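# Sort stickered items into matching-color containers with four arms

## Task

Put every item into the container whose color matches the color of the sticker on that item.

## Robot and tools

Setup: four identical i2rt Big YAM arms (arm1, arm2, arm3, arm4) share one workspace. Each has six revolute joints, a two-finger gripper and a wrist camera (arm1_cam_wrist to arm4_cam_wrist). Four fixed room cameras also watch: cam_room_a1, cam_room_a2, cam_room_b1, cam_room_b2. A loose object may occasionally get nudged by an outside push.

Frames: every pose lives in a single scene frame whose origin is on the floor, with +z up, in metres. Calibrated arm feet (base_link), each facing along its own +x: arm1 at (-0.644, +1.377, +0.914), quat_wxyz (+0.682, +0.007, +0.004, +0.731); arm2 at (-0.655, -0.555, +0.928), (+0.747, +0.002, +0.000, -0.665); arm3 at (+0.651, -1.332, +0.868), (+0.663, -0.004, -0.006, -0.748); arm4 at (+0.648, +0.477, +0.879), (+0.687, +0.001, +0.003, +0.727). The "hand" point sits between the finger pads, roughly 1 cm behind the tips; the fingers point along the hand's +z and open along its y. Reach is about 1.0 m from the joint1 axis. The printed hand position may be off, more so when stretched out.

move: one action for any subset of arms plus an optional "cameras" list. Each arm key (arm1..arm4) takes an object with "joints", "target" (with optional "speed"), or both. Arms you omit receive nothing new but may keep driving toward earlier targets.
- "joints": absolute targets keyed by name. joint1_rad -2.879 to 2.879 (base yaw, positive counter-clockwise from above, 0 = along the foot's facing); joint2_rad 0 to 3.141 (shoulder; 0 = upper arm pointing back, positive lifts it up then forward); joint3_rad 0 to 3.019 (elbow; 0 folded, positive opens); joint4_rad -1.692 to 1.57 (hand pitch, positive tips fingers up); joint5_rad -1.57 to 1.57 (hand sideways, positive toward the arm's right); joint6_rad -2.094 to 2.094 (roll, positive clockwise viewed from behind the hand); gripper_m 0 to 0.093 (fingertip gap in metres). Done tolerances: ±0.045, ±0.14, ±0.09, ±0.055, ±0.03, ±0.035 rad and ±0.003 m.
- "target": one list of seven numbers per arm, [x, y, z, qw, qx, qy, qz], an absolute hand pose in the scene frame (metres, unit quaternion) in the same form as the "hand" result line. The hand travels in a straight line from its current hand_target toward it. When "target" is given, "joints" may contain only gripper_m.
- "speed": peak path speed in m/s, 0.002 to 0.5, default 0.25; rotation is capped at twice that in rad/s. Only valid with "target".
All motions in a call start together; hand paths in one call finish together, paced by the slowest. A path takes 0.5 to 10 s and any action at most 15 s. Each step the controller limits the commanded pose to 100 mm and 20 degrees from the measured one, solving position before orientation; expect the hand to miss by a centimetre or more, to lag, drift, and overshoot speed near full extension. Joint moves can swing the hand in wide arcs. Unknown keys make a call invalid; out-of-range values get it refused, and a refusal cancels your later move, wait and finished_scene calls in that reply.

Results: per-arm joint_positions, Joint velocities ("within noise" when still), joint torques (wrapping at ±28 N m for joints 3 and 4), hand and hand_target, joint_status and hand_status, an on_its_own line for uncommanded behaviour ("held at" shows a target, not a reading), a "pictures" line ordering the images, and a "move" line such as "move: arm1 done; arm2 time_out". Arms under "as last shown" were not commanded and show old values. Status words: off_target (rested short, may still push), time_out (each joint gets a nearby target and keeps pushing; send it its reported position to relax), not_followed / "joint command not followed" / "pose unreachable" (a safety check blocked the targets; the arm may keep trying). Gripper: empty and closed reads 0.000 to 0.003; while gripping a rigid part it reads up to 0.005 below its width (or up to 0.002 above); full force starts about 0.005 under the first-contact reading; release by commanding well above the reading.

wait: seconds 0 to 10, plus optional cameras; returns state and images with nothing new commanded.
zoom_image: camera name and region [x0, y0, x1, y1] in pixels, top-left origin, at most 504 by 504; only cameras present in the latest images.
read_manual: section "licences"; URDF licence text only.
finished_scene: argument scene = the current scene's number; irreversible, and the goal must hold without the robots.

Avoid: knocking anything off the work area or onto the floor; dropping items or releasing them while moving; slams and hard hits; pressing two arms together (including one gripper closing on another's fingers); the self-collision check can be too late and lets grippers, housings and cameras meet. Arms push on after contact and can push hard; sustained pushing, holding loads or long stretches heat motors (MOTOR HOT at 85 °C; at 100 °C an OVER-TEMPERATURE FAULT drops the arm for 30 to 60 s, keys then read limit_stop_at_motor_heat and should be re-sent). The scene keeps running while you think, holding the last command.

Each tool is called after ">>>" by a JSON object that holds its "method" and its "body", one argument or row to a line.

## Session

>>> {"method": "move", "body": {
  "arm1": {"joints": {"joint1_rad": 1.6, "joint2_rad": 1.2, "joint3_rad": 1.4, "joint4_rad": -0.92, "joint5_rad": 0, "joint6_rad": 0}},
  "arm2": {"joints": {"joint1_rad": -1.4, "joint2_rad": 1.2, "joint3_rad": 1.4, "joint4_rad": -0.92, "joint5_rad": 0, "joint6_rad": 0}},
  "arm3": {"joints": {"joint1_rad": 1.7, "joint2_rad": 1.2, "joint3_rad": 1.4, "joint4_rad": -0.92, "joint5_rad": 0, "joint6_rad": 0}},
  "arm4": {"joints": {"joint1_rad": -1.5, "joint2_rad": 1.2, "joint3_rad": 1.4, "joint4_rad": -0.92, "joint5_rad": 0, "joint6_rad": 0}}
}}

Scene clock: 1.87 s.
Joint torques (N m): arm1=[-1.61 -7.41 14.2 2.04 0.11 -0.04] | arm2=[0.97 -11.63 12.86 2.73 -0.05 0.2] | arm3=[1.44 -9.76 11.78 1.68 0.13 -0.11] | arm4=[0.67 -11.4 11.38 1.63 0.05 -0.09]
Motor temperatures (°C): arm1=[21 23 28 23 21 21 21] | arm2=[23 24 27 22 22 20 23] | arm3=[24 23 24 23 24 23 23] | arm4=[22 22 25 22 24 21 24]
Heat: arm1: hottest joint3_rad 28 °C; arm2: hottest joint3_rad 27 °C; arm3: hottest joint1_rad 24 °C; arm4: hottest joint3_rad 25 °C.
move: arm1 done; arm2 done; arm3 done; arm4 done
Joint velocities: within noise
arm1.joint_positions: joint1_rad=+1.602 joint2_rad=+1.211 joint3_rad=+1.374 joint4_rad=-0.935 joint5_rad=-0.002 joint6_rad=+0.007 gripper_m=+0.09400
arm1.joint_status: all done
arm1.hand: x=-1.1402 y=+1.3259 z=+1.3205 quat_wxyz=(+0.020, +0.917, +0.044, -0.395) (m; scene frame)
arm1.hand_target: x=-1.1419 y=+1.3269 z=+1.3434 quat_wxyz=(+0.019, +0.907, +0.045, -0.419) (m; scene frame)
arm1.hand_status: not commanded
arm2.joint_positions: joint1_rad=-1.403 joint2_rad=+1.207 joint3_rad=+1.386 joint4_rad=-0.933 joint5_rad=+0.001 joint6_rad=-0.014 gripper_m=+0.09398
arm2.joint_status: all done
arm2.hand: x=-1.1415 y=-0.6983 z=+1.3350 quat_wxyz=(-0.052, -0.908, -0.137, +0.393) (m; scene frame)
arm2.hand_target: x=-1.1423 y=-0.7001 z=+1.3486 quat_wxyz=(-0.058, -0.902, -0.131, +0.407) (m; scene frame)
arm2.hand_status: not commanded
arm3.joint_positions: joint1_rad=+1.696 joint2_rad=+1.194 joint3_rad=+1.375 joint4_rad=-0.926 joint5_rad=-0.003 joint6_rad=+0.006 gripper_m=+0.09398
arm3.joint_status: all done
arm3.hand: x=+1.1526 y=-1.3237 z=+1.2775 quat_wxyz=(-0.402, +0.003, -0.916, +0.003) (m; scene frame)
arm3.hand_target: x=+1.1576 y=-1.3219 z=+1.2897 quat_wxyz=(-0.413, +0.007, -0.911, +0.004) (m; scene frame)
arm3.hand_status: not commanded
arm4.joint_positions: joint1_rad=-1.505 joint2_rad=+1.210 joint3_rad=+1.370 joint4_rad=-0.934 joint5_rad=+0.001 joint6_rad=+0.014 gripper_m=+0.09398
arm4.joint_status: all done
arm4.hand: x=+1.1507 y=+0.5398 z=+1.2739 quat_wxyz=(-0.384, +0.050, -0.921, -0.025) (m; scene frame)
arm4.hand_target: x=+1.1530 y=+0.5427 z=+1.2982 quat_wxyz=(-0.409, +0.059, -0.910, -0.025) (m; scene frame)
arm4.hand_status: not commanded
pictures: arm1_cam_wrist, arm2_cam_wrist, arm3_cam_wrist, arm4_cam_wrist, cam_room_a1, cam_room_a2, cam_room_b1, cam_room_b2
Images, in order (width x height): arm1_cam_wrist 672x504, arm2_cam_wrist 672x504, arm3_cam_wrist 672x504, arm4_cam_wrist 672x504, cam_room_a1 672x504, cam_room_a2 672x504, cam_room_b1 672x504, cam_room_b2 672x504.

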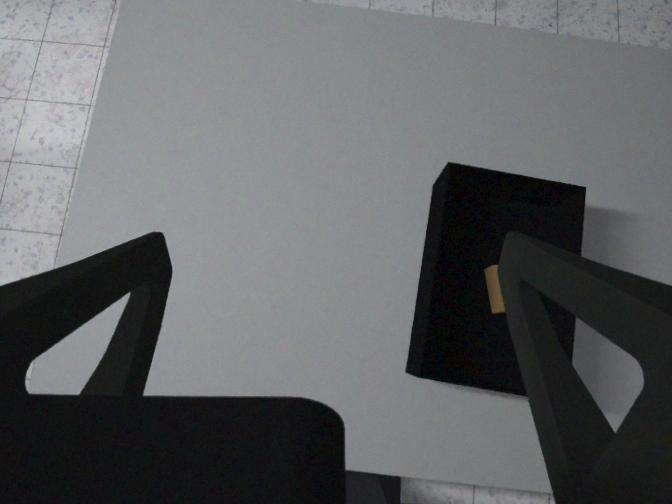

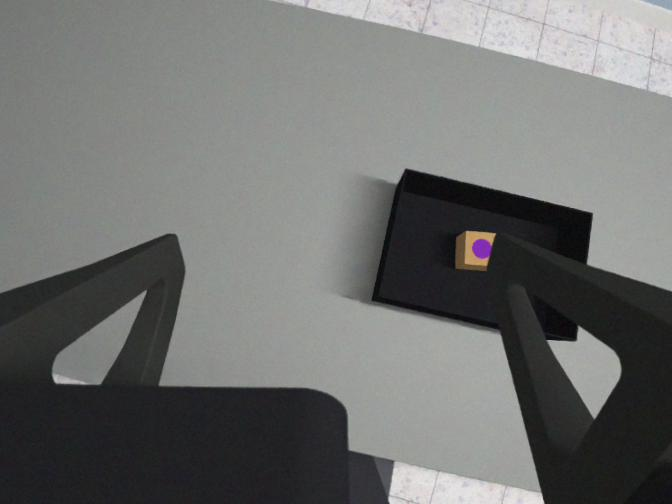

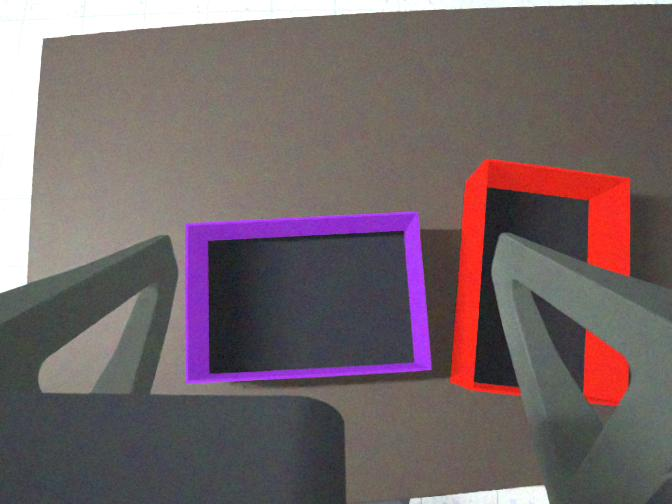

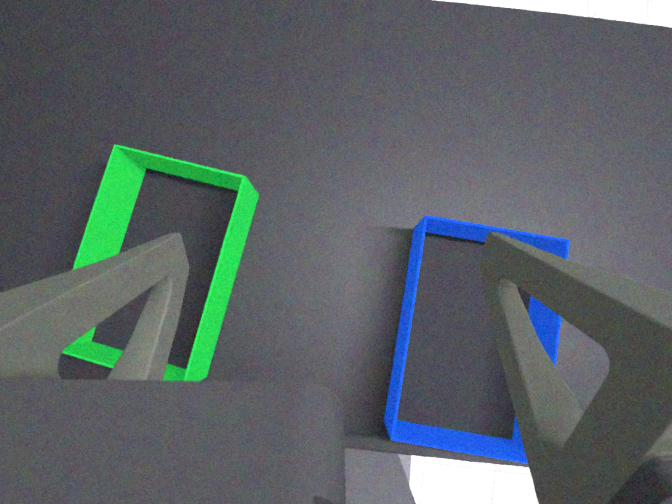

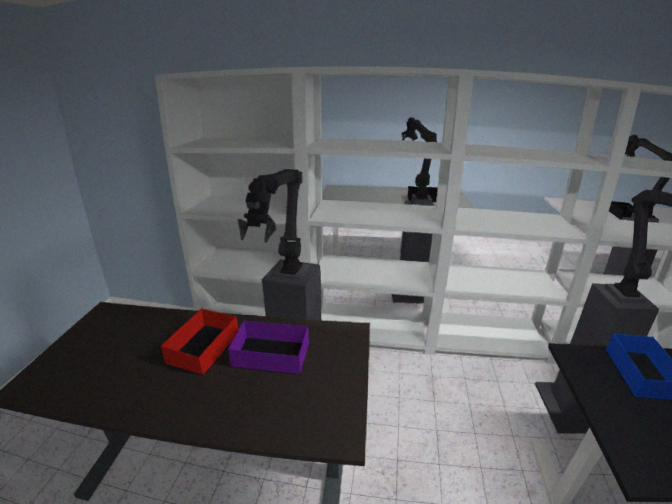

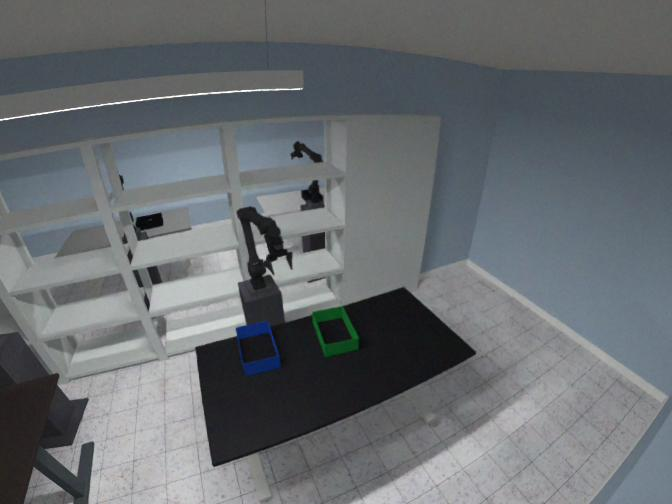

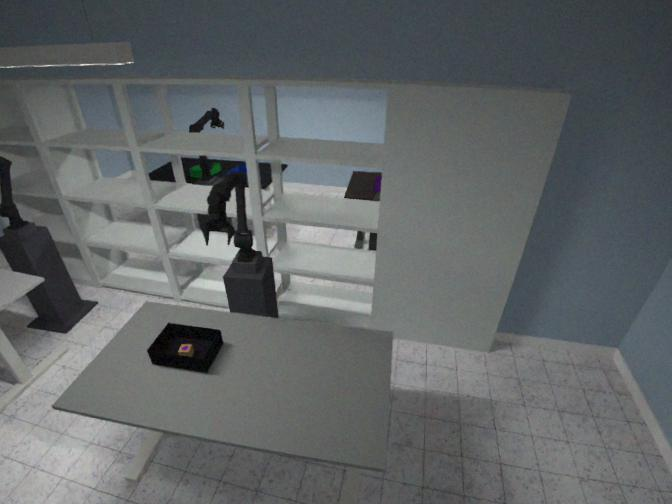

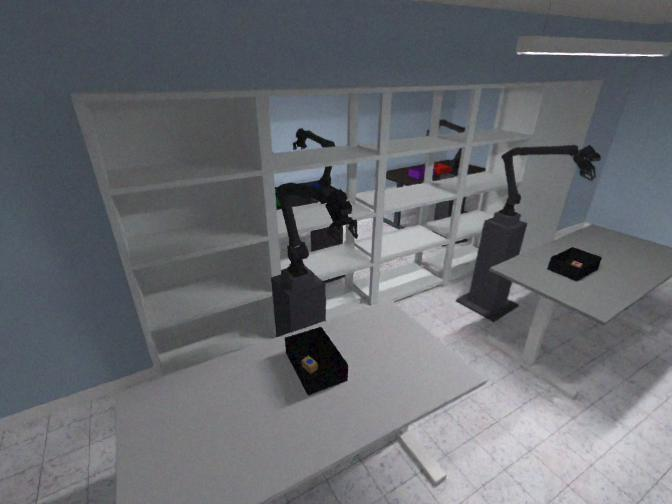

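>>> {"method": "move", "body": {
  "arm1": {"target": [-1.225, 1.6, 0.87, 0.0472, -0.9498, 0.176, 0.2545], "speed": 0.4},
  "arm2": {"target": [-1.312, -0.51, 0.87, -0.0226, -0.9622, -0.0842, 0.2578], "speed": 0.4},
  "arm3": {"joints": {"joint1_rad": -1.987, "joint2_rad": 0.8, "joint3_rad": 1.3, "joint4_rad": -1.5}},
  "arm4": {"joints": {"joint1_rad": 0.907, "joint2_rad": 0.8, "joint3_rad": 1.3, "joint4_rad": -1.5}},
  "cameras": ["arm1_cam_wrist", "arm2_cam_wrist"]
}}

Scene clock: 17.87 s.
Joint torques (N m): arm1=[-1.85 -16.73 11.55 1.69 0.07 0.11] | arm2=[0.73 -20.54 11.73 2.35 -0.28 -0.09] | arm3=[0.56 -3.49 9.31 0.76 -0.06 -0.1] | arm4=[1.14 -3.37 9.2 0.42 0.11 -0.07]
Motor temperatures (°C): arm1=[20 24 31 23 21 21 21] | arm2=[23 24 30 22 22 20 23] | arm3=[24 23 27 23 24 23 23] | arm4=[22 22 30 22 24 21 24]
Heat: arm1: hottest joint3_rad 31 °C; arm2: hottest joint3_rad 30 °C; arm3: hottest joint3_rad 27 °C; arm4: hottest joint3_rad 30 °C.
move: arm1 off_target; arm2 off_target; arm3 done; arm4 done
Joint velocities: within noise
arm1.joint_positions: joint1_rad=+1.137 joint2_rad=+2.022 joint3_rad=+1.131 joint4_rad=-0.246 joint5_rad=+0.003 joint6_rad=-0.006 gripper_m=+0.09400
arm1.joint_status: not commanded
arm1.hand: x=-1.1971 y=+1.5897 z=+0.8448 quat_wxyz=(-0.041, +0.959, -0.175, -0.219) (m; scene frame)
arm1.hand_target: x=-1.2234 y=+1.5995 z=+0.8711 quat_wxyz=(-0.047, +0.950, -0.176, -0.255) (m; scene frame)
arm1.hand_status: off_target (0.039 m and 4.3 deg from the pose sent, 0.534 m and 31.2 deg at the start)
arm2.joint_positions: joint1_rad=-1.793 joint2_rad=+2.079 joint3_rad=+1.258 joint4_rad=-0.296 joint5_rad=-0.138 joint6_rad=-0.227 gripper_m=+0.09398
arm2.joint_status: not commanded
arm2.hand: x=-1.2866 y=-0.5117 z=+0.8559 quat_wxyz=(-0.028, -0.970, -0.075, +0.231) (m; scene frame)
arm2.hand_target: x=-1.3107 y=-0.5100 z=+0.8709 quat_wxyz=(-0.022, -0.962, -0.084, +0.258) (m; scene frame)
arm2.hand_status: off_target (0.029 m and 3.4 deg from the pose sent, 0.530 m and 18.1 deg at the start)
arm3.joint_positions: joint1_rad=-1.977 joint2_rad=+0.809 joint3_rad=+1.293 joint4_rad=-1.493 joint5_rad=+0.002 joint6_rad=+0.005 gripper_m=+0.09403
arm3.joint_status: all done
arm3.hand: x=+0.4099 y=-1.1851 z=+1.2860 quat_wxyz=(+0.066, -0.928, +0.254, +0.265) (m; scene frame)
arm3.hand_target: x=+0.4145 y=-1.1848 z=+1.2910 quat_wxyz=(+0.068, -0.926, +0.256, +0.269) (m; scene frame)
arm3.hand_status: not commanded
arm4.joint_positions: joint1_rad=+0.905 joint2_rad=+0.809 joint3_rad=+1.285 joint4_rad=-1.489 joint5_rad=-0.002 joint6_rad=+0.011 gripper_m=+0.09402
arm4.joint_status: all done
arm4.hand: x=+0.4211 y=+0.6386 z=+1.2974 quat_wxyz=(-0.078, +0.915, -0.294, -0.265) (m; scene frame)
arm4.hand_target: x=+0.4244 y=+0.6360 z=+1.3054 quat_wxyz=(-0.082, +0.915, -0.288, -0.270) (m; scene frame)
arm4.hand_status: not commanded
pictures: arm1_cam_wrist, arm2_cam_wrist
Images, in order (width x height): arm1_cam_wrist 672x504, arm2_cam_wrist 672x504.

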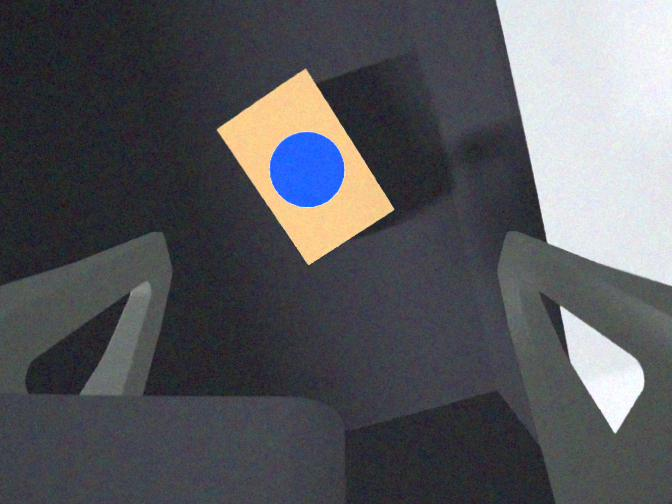

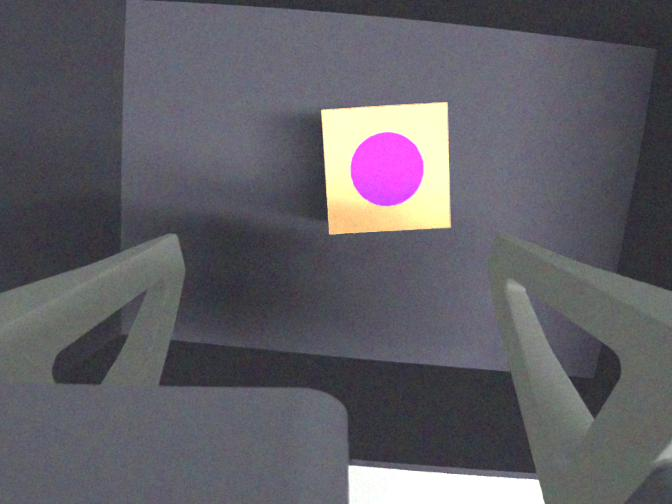

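>>> {"method": "move", "body": {
  "arm1": {"target": [-1.252, 1.598, 0.815, -0.0293, -0.9597, -0.1093, 0.2571], "speed": 0.25},
  "arm2": {"target": [-1.345, -0.492, 0.81, -0.0282, -0.9602, -0.1052, 0.2573], "speed": 0.25},
  "cameras": ["arm1_cam_wrist", "arm2_cam_wrist"]
}}

Scene clock: 39.43 s.
Joint torques (N m): arm1=[-2.2 -15.74 11.64 0.62 -0.3 -0.08] | arm2=[-0.03 -20.19 11.75 2.33 -0.35 -0.09] | arm3=[0.5 -3.49 9.31 0.79 -0.06 -0.11] | arm4=[1.08 -3.14 9.36 0.59 0.11 -0.07]
Motor temperatures (°C): arm1=[20 25 33 23 21 21 21] | arm2=[23 26 32 22 22 20 23] | arm3=[24 23 27 23 24 23 23] | arm4=[22 22 31 22 24 21 24]
Heat: arm1: hottest joint3_rad 33 °C; arm2: hottest joint3_rad 32 °C; arm3: hottest joint3_rad 27 °C; arm4: hottest joint3_rad 31 °C.
move: arm1 off_target; arm2 off_target
Joint velocities: within noise
arm1.joint_positions: joint1_rad=+1.083 joint2_rad=+2.180 joint3_rad=+1.287 joint4_rad=-0.285 joint5_rad=-0.303 joint6_rad=-0.580 gripper_m=+0.09400
arm1.joint_status: not commanded
arm1.hand: x=-1.2368 y=+1.5851 z=+0.8085 quat_wxyz=(+0.036, +0.962, +0.108, -0.247) (m; scene frame)
arm1.hand_target: x=-1.2512 y=+1.5979 z=+0.8156 quat_wxyz=(+0.029, +0.960, +0.109, -0.257) (m; scene frame)
arm1.hand_status: off_target (0.021 m and 1.4 deg from the pose sent, 0.063 m and 33.9 deg at the start)
arm2.joint_positions: joint1_rad=-1.813 joint2_rad=+2.234 joint3_rad=+1.392 joint4_rad=-0.263 joint5_rad=-0.172 joint6_rad=-0.291 gripper_m=+0.09398
arm2.joint_status: not commanded
arm2.hand: x=-1.3253 y=-0.5000 z=+0.8119 quat_wxyz=(-0.033, -0.965, -0.101, +0.241) (m; scene frame)
arm2.hand_target: x=-1.3438 y=-0.4919 z=+0.8106 quat_wxyz=(-0.028, -0.960, -0.105, +0.257) (m; scene frame)
arm2.hand_status: off_target (0.021 m and 2.0 deg from the pose sent, 0.077 m and 4.7 deg at the start)
arm3: as last shown
arm3.hand: x=+0.4100 y=-1.1852 z=+1.2860 quat_wxyz=(+0.066, -0.928, +0.254, +0.265) (m; scene frame)
arm3.hand_target: x=+0.4146 y=-1.1848 z=+1.2910 quat_wxyz=(+0.068, -0.926, +0.256, +0.269) (m; scene frame)
arm4.joint_positions: joint1_rad=+0.905 joint2_rad=+0.809 joint3_rad=+1.285 joint4_rad=-1.490 joint5_rad=-0.002 joint6_rad=+0.011 gripper_m=+0.09402
arm4.joint_status: not commanded
arm4.hand: x=+0.4212 y=+0.6385 z=+1.2974 quat_wxyz=(-0.078, +0.915, -0.294, -0.265) (m; scene frame)
arm4.hand_target: x=+0.4245 y=+0.6360 z=+1.3054 quat_wxyz=(-0.082, +0.915, -0.288, -0.270) (m; scene frame)
arm4.hand_status: not commanded
pictures: arm1_cam_wrist, arm2_cam_wrist
Images, in order (width x height): arm1_cam_wrist 672x504, arm2_cam_wrist 672x504.

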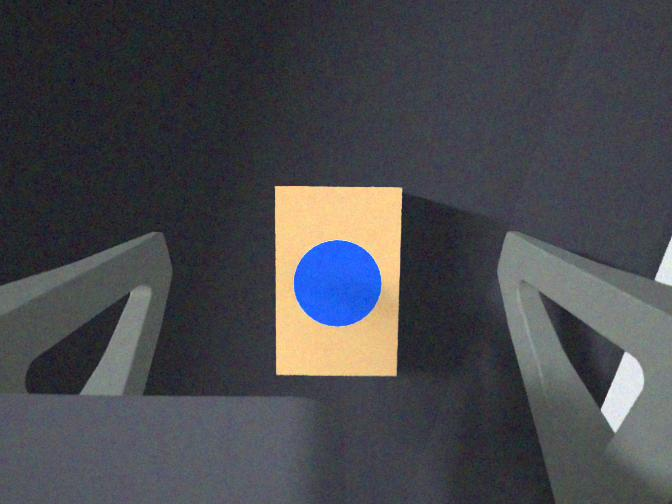

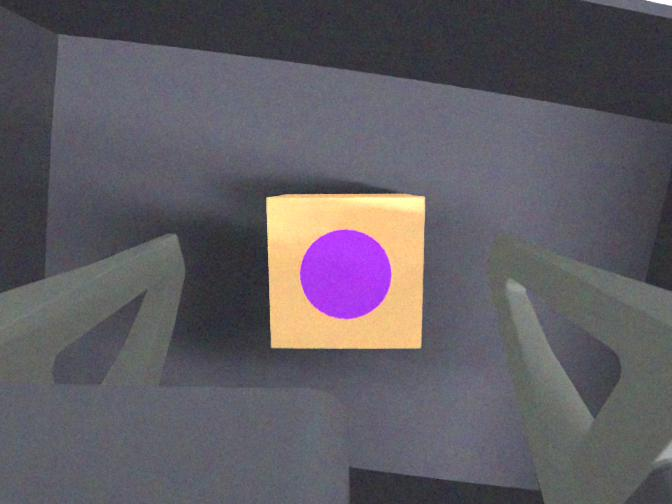

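>>> {"method": "move", "body": {
  "arm1": {"target": [-1.2434, 1.5998, 0.742, -0.0293, -0.9597, -0.1093, 0.2571], "speed": 0.15},
  "arm2": {"target": [-1.3395, -0.4875, 0.742, -0.0282, -0.9602, -0.1052, 0.2573], "speed": 0.15},
  "cameras": ["arm1_cam_wrist", "arm2_cam_wrist"]
}}

>>> {"method": "move", "body": {
  "arm1": {"joints": {"gripper_m": 0.036}},
  "arm2": {"joints": {"gripper_m": 0.045}},
  "cameras": ["arm1_cam_wrist", "arm2_cam_wrist"]
}}

>>> {"method": "move", "body": {
  "arm1": {"target": [-1.21, 1.585, 0.96, -0.0293, -0.9597, -0.1093, 0.2571], "speed": 0.3},
  "arm2": {"target": [-1.3, -0.488, 0.96, -0.0282, -0.9602, -0.1052, 0.2573], "speed": 0.3},
  "cameras": ["arm1_cam_wrist", "arm2_cam_wrist"]
}}

Scene clock: 53.57 s.
Joint torques (N m): arm1=[-3.08 -16.73 9.39 1.57 -0.1 0] | arm2=[0.09 -21.07 10.21 2.35 -0.35 -0.06] | arm3=[0.56 -3.37 9.32 0.77 -0.05 -0.11] | arm4=[1.49 -2.9 9.31 0.62 0.12 -0.08]
Motor temperatures (°C): arm1=[20 25 33 23 21 21 21] | arm2=[23 26 33 22 22 20 23] | arm3=[24 23 27 23 24 23 23] | arm4=[22 22 32 22 24 21 24]
Heat: arm1: hottest joint3_rad 33 °C; arm2: hottest joint3_rad 33 °C; arm3: hottest joint3_rad 27 °C; arm4: hottest joint3_rad 32 °C.
move: arm1 off_target; arm2 off_target
Joint velocities: within noise
arm1.joint_positions: joint1_rad=+1.076 joint2_rad=+2.327 joint3_rad=+1.301 joint4_rad=-0.176 joint5_rad=-0.311 joint6_rad=-0.597 gripper_m=+0.09398
arm1.joint_status: not commanded
arm1.hand: x=-1.2278 y=+1.5845 z=+0.7348 quat_wxyz=(+0.042, +0.963, +0.112, -0.240) (m; scene frame)
arm1.hand_target: x=-1.2427 y=+1.5997 z=+0.7426 quat_wxyz=(+0.029, +0.960, +0.109, -0.257) (m; scene frame)
arm1.hand_status: off_target (0.023 m and 2.5 deg from the pose sent, 0.068 m and 1.4 deg at the start)
arm2.joint_positions: joint1_rad=-1.820 joint2_rad=+2.370 joint3_rad=+1.415 joint4_rad=-0.149 joint5_rad=-0.177 joint6_rad=-0.302 gripper_m=+0.09398
arm2.joint_status: not commanded
arm2.hand: x=-1.3236 y=-0.4955 z=+0.7441 quat_wxyz=(-0.033, -0.964, -0.103, +0.243) (m; scene frame)
arm2.hand_target: x=-1.3387 y=-0.4876 z=+0.7426 quat_wxyz=(-0.028, -0.960, -0.105, +0.257) (m; scene frame)
arm2.hand_status: off_target (0.018 m and 1.8 deg from the pose sent, 0.072 m and 2.0 deg at the start)
arm3, arm4: as last shown
pictures: arm1_cam_wrist, arm2_cam_wrist
Images, in order (width x height): arm1_cam_wrist 672x504, arm2_cam_wrist 672x504.

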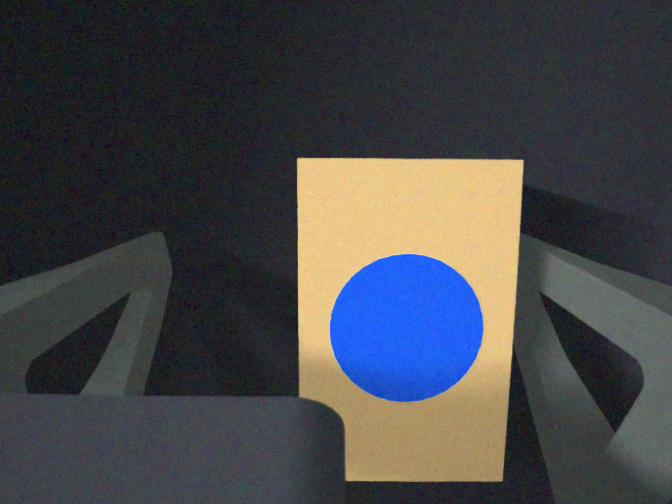

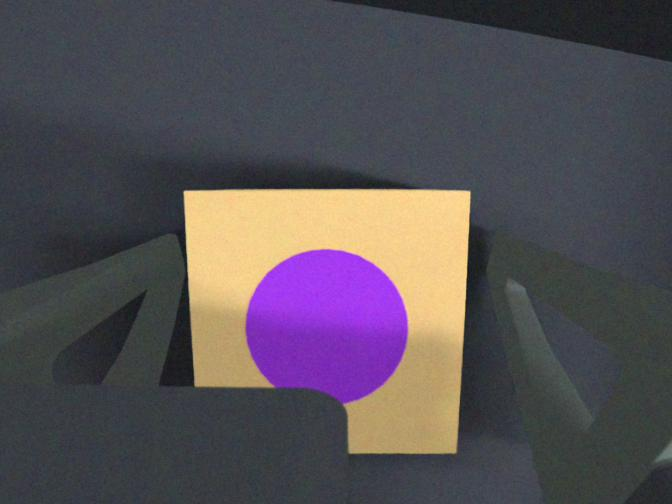

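Scene clock: 54.20 s.
Joint torques (N m): arm1=[-2.61 -16.21 9.05 1.5 -0.18 -0.01] | arm2=[-0.03 -21.19 10.21 2.3 -0.3 -0.06] | arm3=[0.56 -3.55 9.31 0.77 -0.05 -0.1] | arm4=[0.97 -3.31 9.32 0.62 0.11 -0.08]
Motor temperatures (°C): arm1=[20 25 33 23 21 21 21] | arm2=[23 26 33 22 22 20 23] | arm3=[24 23 27 23 24 23 23] | arm4=[22 22 32 22 24 21 24]
Heat: arm1: hottest joint3_rad 33 °C; arm2: hottest joint3_rad 33 °C; arm3: hottest joint3_rad 27 °C; arm4: hottest joint3_rad 32 °C.
move: arm1 off_target; arm2 off_target
Joint velocities: within noise
arm1.joint_positions: joint1_rad=+1.075 joint2_rad=+2.327 joint3_rad=+1.301 joint4_rad=-0.176 joint5_rad=-0.310 joint6_rad=-0.597 gripper_m=+0.04411
arm1.joint_status: gripper_m off_target (ended at +0.04413, target +0.03600)
arm1.hand: x=-1.2277 y=+1.5854 z=+0.7349 quat_wxyz=(+0.041, +0.964, +0.111, -0.240) (m; scene frame)
arm1.hand_target: x=-1.2426 y=+1.5997 z=+0.7426 quat_wxyz=(+0.029, +0.960, +0.109, -0.257) (m; scene frame)
arm1.hand_status: not commanded
arm2.joint_positions: joint1_rad=-1.821 joint2_rad=+2.370 joint3_rad=+1.415 joint4_rad=-0.149 joint5_rad=-0.177 joint6_rad=-0.302 gripper_m=+0.05275
arm2.joint_status: gripper_m off_target (ended at +0.05278, target +0.04500)
arm2.hand: x=-1.3237 y=-0.4954 z=+0.7441 quat_wxyz=(-0.033, -0.964, -0.102, +0.243) (m; scene frame)
arm2.hand_target: x=-1.3387 y=-0.4873 z=+0.7426 quat_wxyz=(-0.028, -0.960, -0.105, +0.257) (m; scene frame)
arm2.hand_status: not commanded
arm3, arm4: as last shown
pictures: arm1_cam_wrist, arm2_cam_wrist
Images, in order (width x height): arm1_cam_wrist 672x504, arm2_cam_wrist 672x504.

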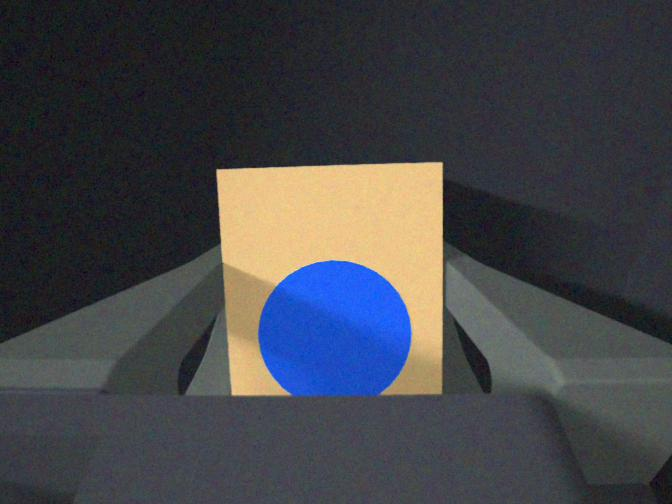

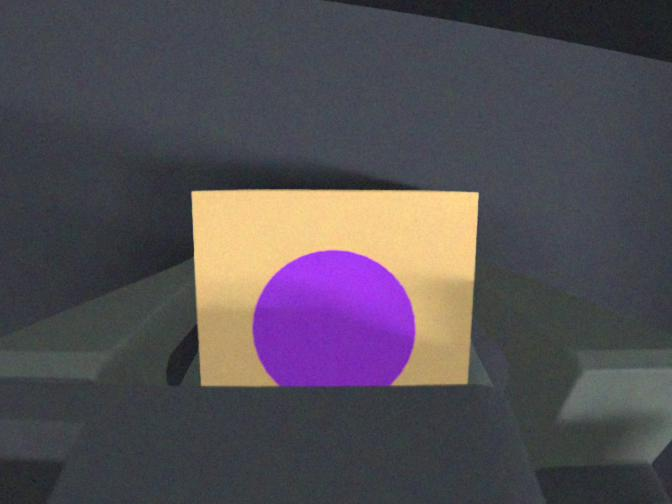

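Scene clock: 55.73 s.
Joint torques (N m): arm1=[-2.78 -14.39 9.83 0.7 -0.15 0] | arm2=[-0.15 -19.6 9.01 1.28 -0.35 -0.09] | arm3=[0.56 -3.49 9.32 0.77 -0.05 -0.1] | arm4=[1.2 -3.02 9.28 0.54 0.14 -0.06]
Motor temperatures (°C): arm1=[20 25 33 23 21 21 21] | arm2=[23 26 33 22 22 20 23] | arm3=[24 23 27 23 24 23 23] | arm4=[22 22 32 22 24 21 24]
Heat: arm1: hottest joint3_rad 33 °C; arm2: hottest joint3_rad 33 °C; arm3: hottest joint3_rad 27 °C; arm4: hottest joint3_rad 32 °C.
move: arm1 done; arm2 off_target
Joint velocities: within noise
arm1.joint_positions: joint1_rad=+1.075 joint2_rad=+1.856 joint3_rad=+1.240 joint4_rad=-0.537 joint5_rad=-0.309 joint6_rad=-0.597 gripper_m=+0.04411
arm1.joint_status: not commanded
arm1.hand: x=-1.2121 y=+1.5795 z=+0.9602 quat_wxyz=(+0.029, +0.958, +0.114, -0.260) (m; scene frame)
arm1.hand_target: x=-1.2100 y=+1.5850 z=+0.9601 quat_wxyz=(+0.029, +0.960, +0.109, -0.257) (m; scene frame)
arm1.hand_status: done (0.006 m and 0.7 deg from the pose sent, 0.226 m and 2.4 deg at the start)
arm2.joint_positions: joint1_rad=-1.831 joint2_rad=+1.912 joint3_rad=+1.334 joint4_rad=-0.464 joint5_rad=-0.182 joint6_rad=-0.307 gripper_m=+0.05275
arm2.joint_status: not commanded
arm2.hand: x=-1.3077 y=-0.4925 z=+0.9731 quat_wxyz=(-0.026, -0.956, -0.103, +0.272) (m; scene frame)
arm2.hand_target: x=-1.3000 y=-0.4881 z=+0.9603 quat_wxyz=(-0.028, -0.960, -0.105, +0.258) (m; scene frame)
arm2.hand_status: off_target (0.016 m and 1.8 deg from the pose sent, 0.217 m and 1.8 deg at the start)
arm3, arm4: as last shown
pictures: arm1_cam_wrist, arm2_cam_wrist
Images, in order (width x height): arm1_cam_wrist 672x504, arm2_cam_wrist 672x504.

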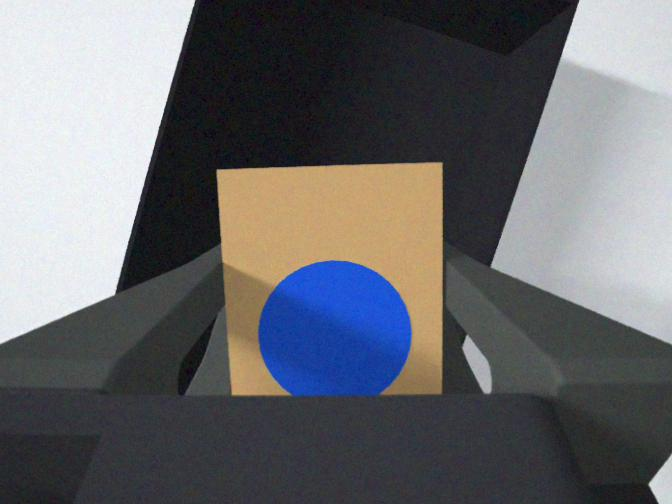

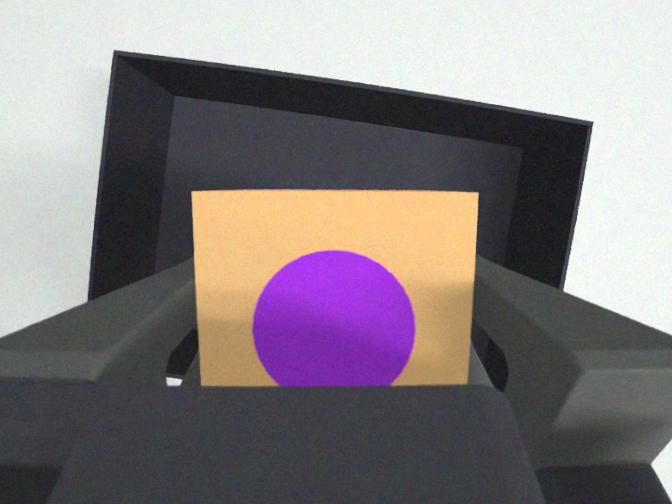

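>>> {"method": "move", "body": {
  "arm1": {"joints": {"joint2_rad": 0.8, "joint3_rad": 1.3, "joint4_rad": -1.5, "joint5_rad": 0, "joint6_rad": 0}},
  "arm2": {"joints": {"joint2_rad": 0.8, "joint3_rad": 1.3, "joint4_rad": -1.5, "joint5_rad": 0, "joint6_rad": 0}},
  "cameras": []
}}

>>> {"method": "move", "body": {
  "arm1": {"joints": {"joint1_rad": -2.248}},
  "arm2": {"joints": {"joint1_rad": 0.918}},
  "cameras": ["arm1_cam_wrist", "arm2_cam_wrist"]
}}

>>> {"method": "move", "body": {
  "arm1": {"target": [-0.2745, 1.1202, 1.122, 0.247, 0.2888, 0.9217, -0.0774], "speed": 0.4},
  "arm2": {"target": [-0.268, -0.785, 1.1, 0.2495, 0.2561, 0.9313, -0.0686], "speed": 0.4},
  "cameras": []
}}

>>> {"method": "move", "body": {
  "arm1": {"target": [0.008, 0.923, 1.115, 0.247, 0.2888, 0.9217, -0.0774], "speed": 0.3},
  "arm2": {"target": [0.008, -0.95, 1.09, 0.2495, 0.2561, 0.9313, -0.0686], "speed": 0.3},
  "cameras": ["arm1_cam_wrist", "arm2_cam_wrist"]
}}

Scene clock: 74.73 s.
Joint torques (N m): arm1=[-2.2 0.79 12.78 0.98 0.08 0.11] | arm2=[0.15 -3.02 11.04 1.42 0.12 0.22] | arm3=[0.73 -3.66 9.29 0.81 -0.06 -0.1] | arm4=[1.08 -3.31 9.35 0.61 0.14 -0.06]
Motor temperatures (°C): arm1=[20 25 33 23 21 21 22] | arm2=[23 26 31 22 22 20 24] | arm3=[24 23 28 23 24 23 23] | arm4=[22 22 33 22 24 21 24]
Heat: arm1: hottest joint3_rad 33 °C; arm2: hottest joint3_rad 31 °C; arm3: hottest joint3_rad 28 °C; arm4: hottest joint3_rad 33 °C.
move: arm1 done; arm2 done
Joint velocities: within noise
arm1.joint_positions: joint1_rad=+1.073 joint2_rad=+0.796 joint3_rad=+1.272 joint4_rad=-1.491 joint5_rad=-0.002 joint6_rad=-0.008 gripper_m=+0.04414
arm1.joint_status: all done
arm1.hand: x=-0.8867 y=+1.4907 z=+1.3332 quat_wxyz=(-0.059, +0.938, -0.201, -0.276) (m; scene frame)
arm1.hand_target: x=-0.8857 y=+1.4930 z=+1.3439 quat_wxyz=(-0.061, +0.934, -0.208, -0.283) (m; scene frame)
arm1.hand_status: not commanded
arm2.joint_positions: joint1_rad=-1.833 joint2_rad=+0.797 joint3_rad=+1.292 joint4_rad=-1.489 joint5_rad=-0.003 joint6_rad=-0.015 gripper_m=+0.05275
arm2.joint_status: all done
arm2.hand: x=-0.9290 y=-0.5169 z=+1.3516 quat_wxyz=(+0.023, -0.957, +0.061, +0.282) (m; scene frame)
arm2.hand_target: x=-0.9274 y=-0.5146 z=+1.3534 quat_wxyz=(+0.023, -0.957, +0.072, +0.280) (m; scene frame)
arm2.hand_status: not commanded
arm3, arm4: as last shown
pictures: none
No camera images: "cameras" was empty.

Scene clock: 77.17 s.
Joint torques (N m): arm1=[-2.14 -0.56 12.93 0.98 -0.02 0.1] | arm2=[1.08 -3.19 11.07 1.4 0.09 0.19] | arm3=[0.56 -3.43 9.29 0.83 -0.06 -0.1] | arm4=[0.67 -3.08 9.31 0.49 0.14 -0.07]
Motor temperatures (°C): arm1=[20 25 33 23 21 21 22] | arm2=[23 26 32 22 22 20 24] | arm3=[24 23 28 23 24 23 23] | arm4=[22 22 33 22 24 21 24]
Heat: arm1: hottest joint3_rad 33 °C; arm2: hottest joint3_rad 32 °C; arm3: hottest joint3_rad 28 °C; arm4: hottest joint3_rad 33 °C.
move: arm1 done; arm2 done
Joint velocities: within noise
arm1.joint_positions: joint1_rad=-2.242 joint2_rad=+0.806 joint3_rad=+1.272 joint4_rad=-1.491 joint5_rad=+0.002 joint6_rad=-0.006 gripper_m=+0.04414
arm1.joint_status: all done
arm1.hand: x=-0.4091 y=+1.2182 z=+1.3224 quat_wxyz=(-0.249, -0.283, -0.922, +0.083) (m; scene frame)
arm1.hand_target: x=-0.4119 y=+1.2187 z=+1.3357 quat_wxyz=(-0.261, -0.287, -0.918, +0.085) (m; scene frame)
arm1.hand_status: not commanded
arm2.joint_positions: joint1_rad=+0.914 joint2_rad=+0.801 joint3_rad=+1.292 joint4_rad=-1.489 joint5_rad=-0.003 joint6_rad=-0.012 gripper_m=+0.05278
arm2.joint_status: all done
arm2.hand: x=-0.4183 y=-0.6991 z=+1.3511 quat_wxyz=(-0.272, -0.250, -0.926, +0.074) (m; scene frame)
arm2.hand_target: x=-0.4198 y=-0.6974 z=+1.3537 quat_wxyz=(-0.272, -0.255, -0.925, +0.073) (m; scene frame)
arm2.hand_status: not commanded
arm3, arm4: as last shown
pictures: arm1_cam_wrist, arm2_cam_wrist
Images, in order (width x height): arm1_cam_wrist 672x504, arm2_cam_wrist 672x504.

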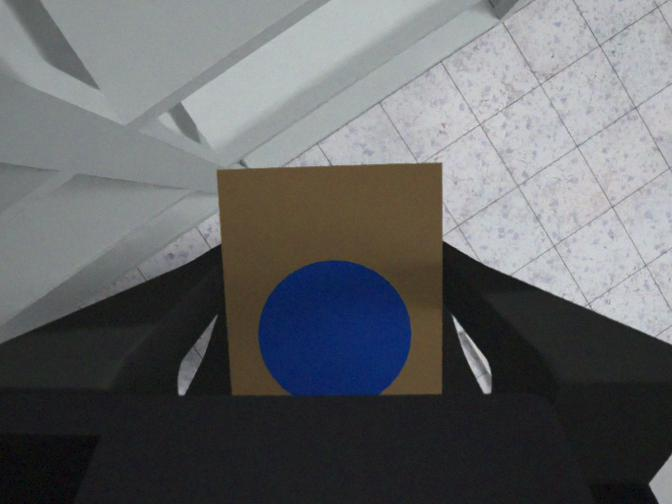

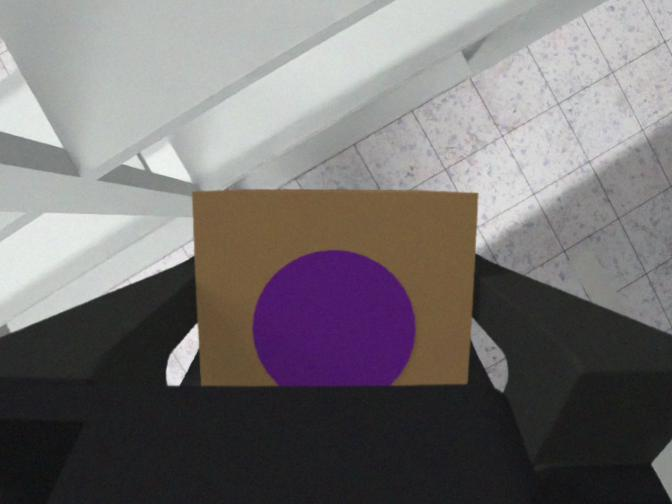

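Scene clock: 78.63 s.
Joint torques (N m): arm1=[-2.67 -8.06 12.22 1.84 -0.05 0.11] | arm2=[1.55 -11.52 10.62 2.61 0.14 0.21] | arm3=[0.5 -3.49 9.33 0.75 -0.05 -0.1] | arm4=[1.14 -3.25 9.18 0.57 0.15 -0.07]
Motor temperatures (°C): arm1=[20 25 33 23 21 21 22] | arm2=[23 26 32 22 22 20 24] | arm3=[24 23 28 23 24 23 23] | arm4=[22 22 33 22 24 21 24]
Heat: arm1: hottest joint3_rad 33 °C; arm2: hottest joint3_rad 32 °C; arm3: hottest joint3_rad 28 °C; arm4: hottest joint3_rad 33 °C.
move: arm1 off_target; arm2 done
Joint velocities: within noise
arm1.joint_positions: joint1_rad=-2.244 joint2_rad=+1.215 joint3_rad=+0.971 joint4_rad=-0.835 joint5_rad=-0.007 joint6_rad=-0.006 gripper_m=+0.04414
arm1.joint_status: not commanded
arm1.hand: x=-0.2779 y=+1.1274 z=+1.1080 quat_wxyz=(-0.226, -0.284, -0.929, +0.071) (m; scene frame)
arm1.hand_target: x=-0.2747 y=+1.1205 z=+1.1222 quat_wxyz=(-0.247, -0.289, -0.922, +0.077) (m; scene frame)
arm1.hand_status: off_target (0.016 m and 2.7 deg from the pose sent, 0.260 m and 0.9 deg at the start)
arm2.joint_positions: joint1_rad=+0.914 joint2_rad=+1.259 joint3_rad=+0.914 joint4_rad=-0.732 joint5_rad=+0.002 joint6_rad=-0.012 gripper_m=+0.05278
arm2.joint_status: not commanded
arm2.hand: x=-0.2729 y=-0.7861 z=+1.0942 quat_wxyz=(-0.235, -0.254, -0.936, +0.066) (m; scene frame)
arm2.hand_target: x=-0.2681 y=-0.7850 z=+1.1000 quat_wxyz=(-0.249, -0.256, -0.931, +0.068) (m; scene frame)
arm2.hand_status: done (0.008 m and 1.7 deg from the pose sent, 0.305 m and 2.9 deg at the start)
arm3, arm4: as last shown
pictures: none
No camera images: "cameras" was empty.

Scene clock: 80.77 s.
Joint torques (N m): arm1=[-2.78 -20.78 17.77 0.76 -0.03 0.11] | arm2=[1.2 -22.71 16.88 1.16 0.07 0.19] | arm3=[0.56 -3.43 9.31 0.79 -0.06 -0.11] | arm4=[0.85 -3.49 9.37 0.58 0.14 -0.08]
Motor temperatures (°C): arm1=[20 25 34 23 21 21 22] | arm2=[23 26 32 22 22 20 24] | arm3=[24 23 28 23 24 23 23] | arm4=[22 22 33 22 24 21 24]
Heat: arm1: hottest joint3_rad 34 °C; arm2: hottest joint3_rad 32 °C; arm3: hottest joint3_rad 28 °C; arm4: hottest joint3_rad 33 °C.
move: arm1 off_target; arm2 off_target
Joint velocities: within noise
arm1.joint_positions: joint1_rad=-2.244 joint2_rad=+2.132 joint3_rad=+2.086 joint4_rad=-1.045 joint5_rad=-0.007 joint6_rad=-0.006 gripper_m=+0.04414
arm1.joint_status: not commanded
arm1.hand: x=-0.0018 y=+0.9367 z=+1.0825 quat_wxyz=(-0.221, -0.285, -0.930, +0.069) (m; scene frame)
arm1.hand_target: x=+0.0062 y=+0.9244 z=+1.1149 quat_wxyz=(-0.247, -0.289, -0.922, +0.078) (m; scene frame)
arm1.hand_status: off_target (0.037 m and 3.4 deg from the pose sent, 0.351 m and 2.7 deg at the start)
arm2.joint_positions: joint1_rad=+0.914 joint2_rad=+2.068 joint3_rad=+1.887 joint4_rad=-0.899 joint5_rad=+0.002 joint6_rad=-0.012 gripper_m=+0.05278
arm2.joint_status: not commanded
arm2.hand: x=-0.0094 y=-0.9440 z=+1.0729 quat_wxyz=(-0.234, -0.254, -0.936, +0.065) (m; scene frame)
arm2.hand_target: x=+0.0067 y=-0.9493 z=+1.0901 quat_wxyz=(-0.250, -0.256, -0.931, +0.069) (m; scene frame)
arm2.hand_status: off_target (0.025 m and 2.0 deg from the pose sent, 0.325 m and 1.7 deg at the start)
arm3.joint_positions: joint1_rad=-1.977 joint2_rad=+0.809 joint3_rad=+1.293 joint4_rad=-1.493 joint5_rad=+0.002 joint6_rad=+0.005 gripper_m=+0.09403
arm3.joint_status: not commanded
arm3.hand: x=+0.4100 y=-1.1852 z=+1.2860 quat_wxyz=(+0.066, -0.928, +0.254, +0.265) (m; scene frame)
arm3.hand_target: x=+0.4146 y=-1.1848 z=+1.2910 quat_wxyz=(+0.068, -0.926, +0.256, +0.269) (m; scene frame)
arm3.hand_status: not commanded
arm4: as last shown
pictures: arm1_cam_wrist, arm2_cam_wrist
Images, in order (width x height): arm1_cam_wrist 672x504, arm2_cam_wrist 672x504.

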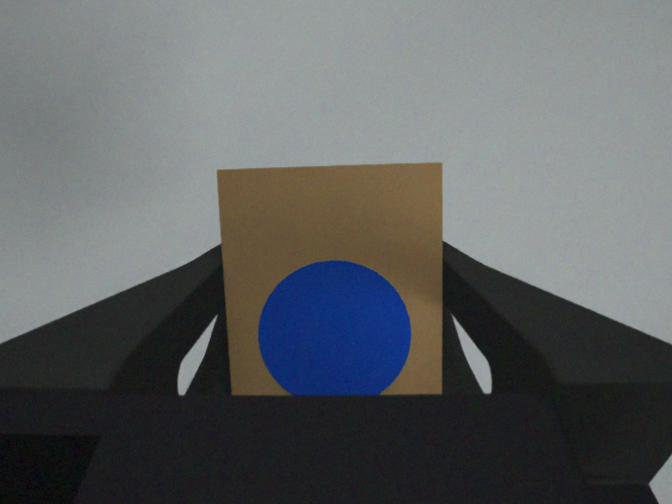

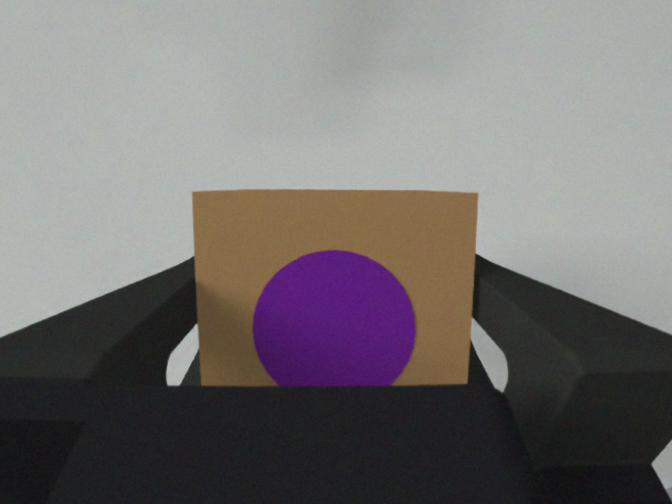

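>>> {"method": "move", "body": {
  "arm1": {"target": [0.007, 0.926, 1.02, 0.247, 0.2888, 0.9217, -0.0774], "speed": 0.12},
  "arm2": {"target": [0.008, -0.95, 1.02, 0.2495, 0.2561, 0.9313, -0.0686], "speed": 0.12},
  "cameras": []
}}

>>> {"method": "move", "body": {
  "arm1": {"target": [0.007, 0.926, 1.0, 0.247, 0.2888, 0.9217, -0.0774], "speed": 0.05},
  "arm2": {"target": [0.008, -0.95, 1.0, 0.2495, 0.2561, 0.9313, -0.0686], "speed": 0.05},
  "arm3": {"target": [0.264, -1.102, 1.12, 0.0686, -0.9313, 0.2561, 0.2495], "speed": 0.4},
  "arm4": {"target": [0.2785, 0.7338, 1.12, 0.0774, -0.9217, 0.2888, 0.247], "speed": 0.4},
  "cameras": ["arm1_cam_wrist", "arm2_cam_wrist"]
}}

Scene clock: 88.67 s.
Joint torques (N m): arm1=[-2.02 -19.6 11.7 1.87 0.05 0.06] | arm2=[1.14 -22.83 10.67 2.65 0.08 0.18] | arm3=[0.5 -3.66 9.31 0.81 -0.06 -0.1] | arm4=[1.14 -3.02 9.28 0.59 0.16 -0.08]
Motor temperatures (°C): arm1=[20 25 35 23 21 21 22] | arm2=[23 26 35 22 22 20 24] | arm3=[24 23 28 23 24 23 23] | arm4=[22 22 34 22 24 21 24]
Heat: arm1: hottest joint3_rad 35 °C; arm2: hottest joint3_rad 35 °C; arm3: hottest joint3_rad 28 °C; arm4: hottest joint3_rad 34 °C.
move: arm1 done; arm2 off_target
Joint velocities: within noise
arm1.joint_positions: joint1_rad=-2.244 joint2_rad=+2.160 joint3_rad=+1.955 joint4_rad=-0.848 joint5_rad=-0.007 joint6_rad=-0.006 gripper_m=+0.04414
arm1.joint_status: not commanded
arm1.hand: x=+0.0040 y=+0.9322 z=+1.0185 quat_wxyz=(-0.238, -0.284, -0.926, +0.074) (m; scene frame)
arm1.hand_target: x=+0.0069 y=+0.9262 z=+1.0202 quat_wxyz=(-0.247, -0.289, -0.922, +0.077) (m; scene frame)
arm1.hand_status: done (0.007 m and 1.4 deg from the pose sent, 0.064 m and 3.3 deg at the start)
arm2.joint_positions: joint1_rad=+0.914 joint2_rad=+2.113 joint3_rad=+1.854 joint4_rad=-0.780 joint5_rad=+0.002 joint6_rad=-0.012 gripper_m=+0.05278
arm2.joint_status: not commanded
arm2.hand: x=+0.0040 y=-0.9519 z=+1.0375 quat_wxyz=(-0.253, -0.253, -0.931, +0.071) (m; scene frame)
arm2.hand_target: x=+0.0075 y=-0.9499 z=+1.0202 quat_wxyz=(-0.249, -0.256, -0.931, +0.069) (m; scene frame)
arm2.hand_status: off_target (0.018 m and 0.6 deg from the pose sent, 0.056 m and 2.0 deg at the start)
arm3: as last shown
arm4.joint_positions: joint1_rad=+0.905 joint2_rad=+0.809 joint3_rad=+1.285 joint4_rad=-1.490 joint5_rad=-0.002 joint6_rad=+0.011 gripper_m=+0.09402
arm4.joint_status: not commanded
arm4.hand: x=+0.4212 y=+0.6385 z=+1.2974 quat_wxyz=(-0.078, +0.915, -0.294, -0.265) (m; scene frame)
arm4.hand_target: x=+0.4245 y=+0.6360 z=+1.3054 quat_wxyz=(-0.082, +0.915, -0.288, -0.270) (m; scene frame)
arm4.hand_status: not commanded
pictures: none
No camera images: "cameras" was empty.

Scene clock: 90.10 s.
Joint torques (N m): arm1=[-2.32 -20.07 11.26 1.84 0.1 0.13] | arm2=[1.14 -22.18 10.17 2.66 0.08 0.17] | arm3=[1.73 -10.99 9.32 1.58 0.12 -0.02] | arm4=[1.2 -11.28 9.52 1.32 0.24 -0.02]
Motor temperatures (°C): arm1=[20 25 35 23 21 21 22] | arm2=[23 26 34 22 22 20 24] | arm3=[24 23 28 23 24 23 23] | arm4=[22 22 34 22 24 21 24]
Heat: arm1: hottest joint3_rad 35 °C; arm2: hottest joint3_rad 34 °C; arm3: hottest joint3_rad 28 °C; arm4: hottest joint3_rad 34 °C.
move: arm1 done; arm2 off_target; arm3 done; arm4 off_target
Joint velocities: within noise
arm1.joint_positions: joint1_rad=-2.244 joint2_rad=+2.166 joint3_rad=+1.929 joint4_rad=-0.805 joint5_rad=-0.007 joint6_rad=-0.005 gripper_m=+0.04414
arm1.joint_status: not commanded
arm1.hand: x=+0.0051 y=+0.9314 z=+1.0066 quat_wxyz=(-0.243, -0.284, -0.925, +0.076) (m; scene frame)
arm1.hand_target: x=+0.0068 y=+0.9263 z=+0.9998 quat_wxyz=(-0.247, -0.289, -0.922, +0.077) (m; scene frame)
arm1.hand_status: done (0.009 m and 0.9 deg from the pose sent, 0.020 m and 1.4 deg at the start)
arm2.joint_positions: joint1_rad=+0.914 joint2_rad=+2.123 joint3_rad=+1.832 joint4_rad=-0.738 joint5_rad=+0.002 joint6_rad=-0.012 gripper_m=+0.05278
arm2.joint_status: not commanded
arm2.hand: x=+0.0056 y=-0.9528 z=+1.0253 quat_wxyz=(-0.258, -0.252, -0.930, +0.072) (m; scene frame)
arm2.hand_target: x=+0.0072 y=-0.9497 z=+1.0004 quat_wxyz=(-0.249, -0.256, -0.931, +0.069) (m; scene frame)
arm2.hand_status: off_target (0.026 m and 1.2 deg from the pose sent, 0.038 m and 0.6 deg at the start)
arm3.joint_positions: joint1_rad=-1.977 joint2_rad=+1.198 joint3_rad=+1.085 joint4_rad=-0.951 joint5_rad=+0.015 joint6_rad=+0.005 gripper_m=+0.09403
arm3.joint_status: not commanded
arm3.hand: x=+0.2666 y=-1.1015 z=+1.1136 quat_wxyz=(+0.065, -0.934, +0.258, +0.238) (m; scene frame)
arm3.hand_target: x=+0.2641 y=-1.1020 z=+1.1200 quat_wxyz=(+0.069, -0.931, +0.256, +0.250) (m; scene frame)
arm3.hand_status: done (0.007 m and 1.4 deg from the pose sent, 0.236 m and 1.8 deg at the start)
arm4.joint_positions: joint1_rad=+0.907 joint2_rad=+1.215 joint3_rad=+1.050 joint4_rad=-0.921 joint5_rad=+0.005 joint6_rad=+0.011 gripper_m=+0.09402
arm4.joint_status: not commanded
arm4.hand: x=+0.2842 y=+0.7329 z=+1.1086 quat_wxyz=(-0.070, +0.924, -0.296, -0.230) (m; scene frame)
arm4.hand_target: x=+0.2787 y=+0.7337 z=+1.1200 quat_wxyz=(-0.077, +0.922, -0.289, -0.247) (m; scene frame)
arm4.hand_status: off_target (0.013 m and 2.3 deg from the pose sent, 0.247 m and 2.2 deg at the start)
pictures: arm1_cam_wrist, arm2_cam_wrist
Images, in order (width x height): arm1_cam_wrist 672x504, arm2_cam_wrist 672x504.

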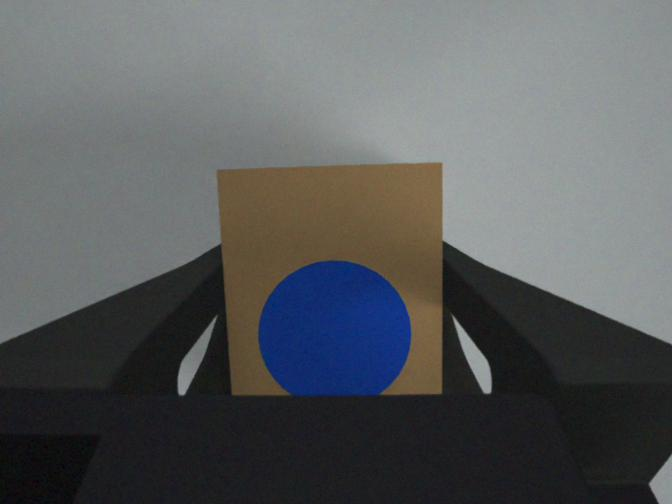

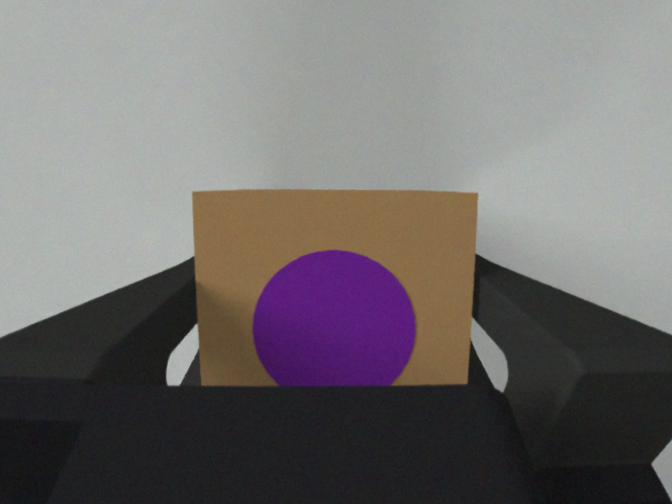

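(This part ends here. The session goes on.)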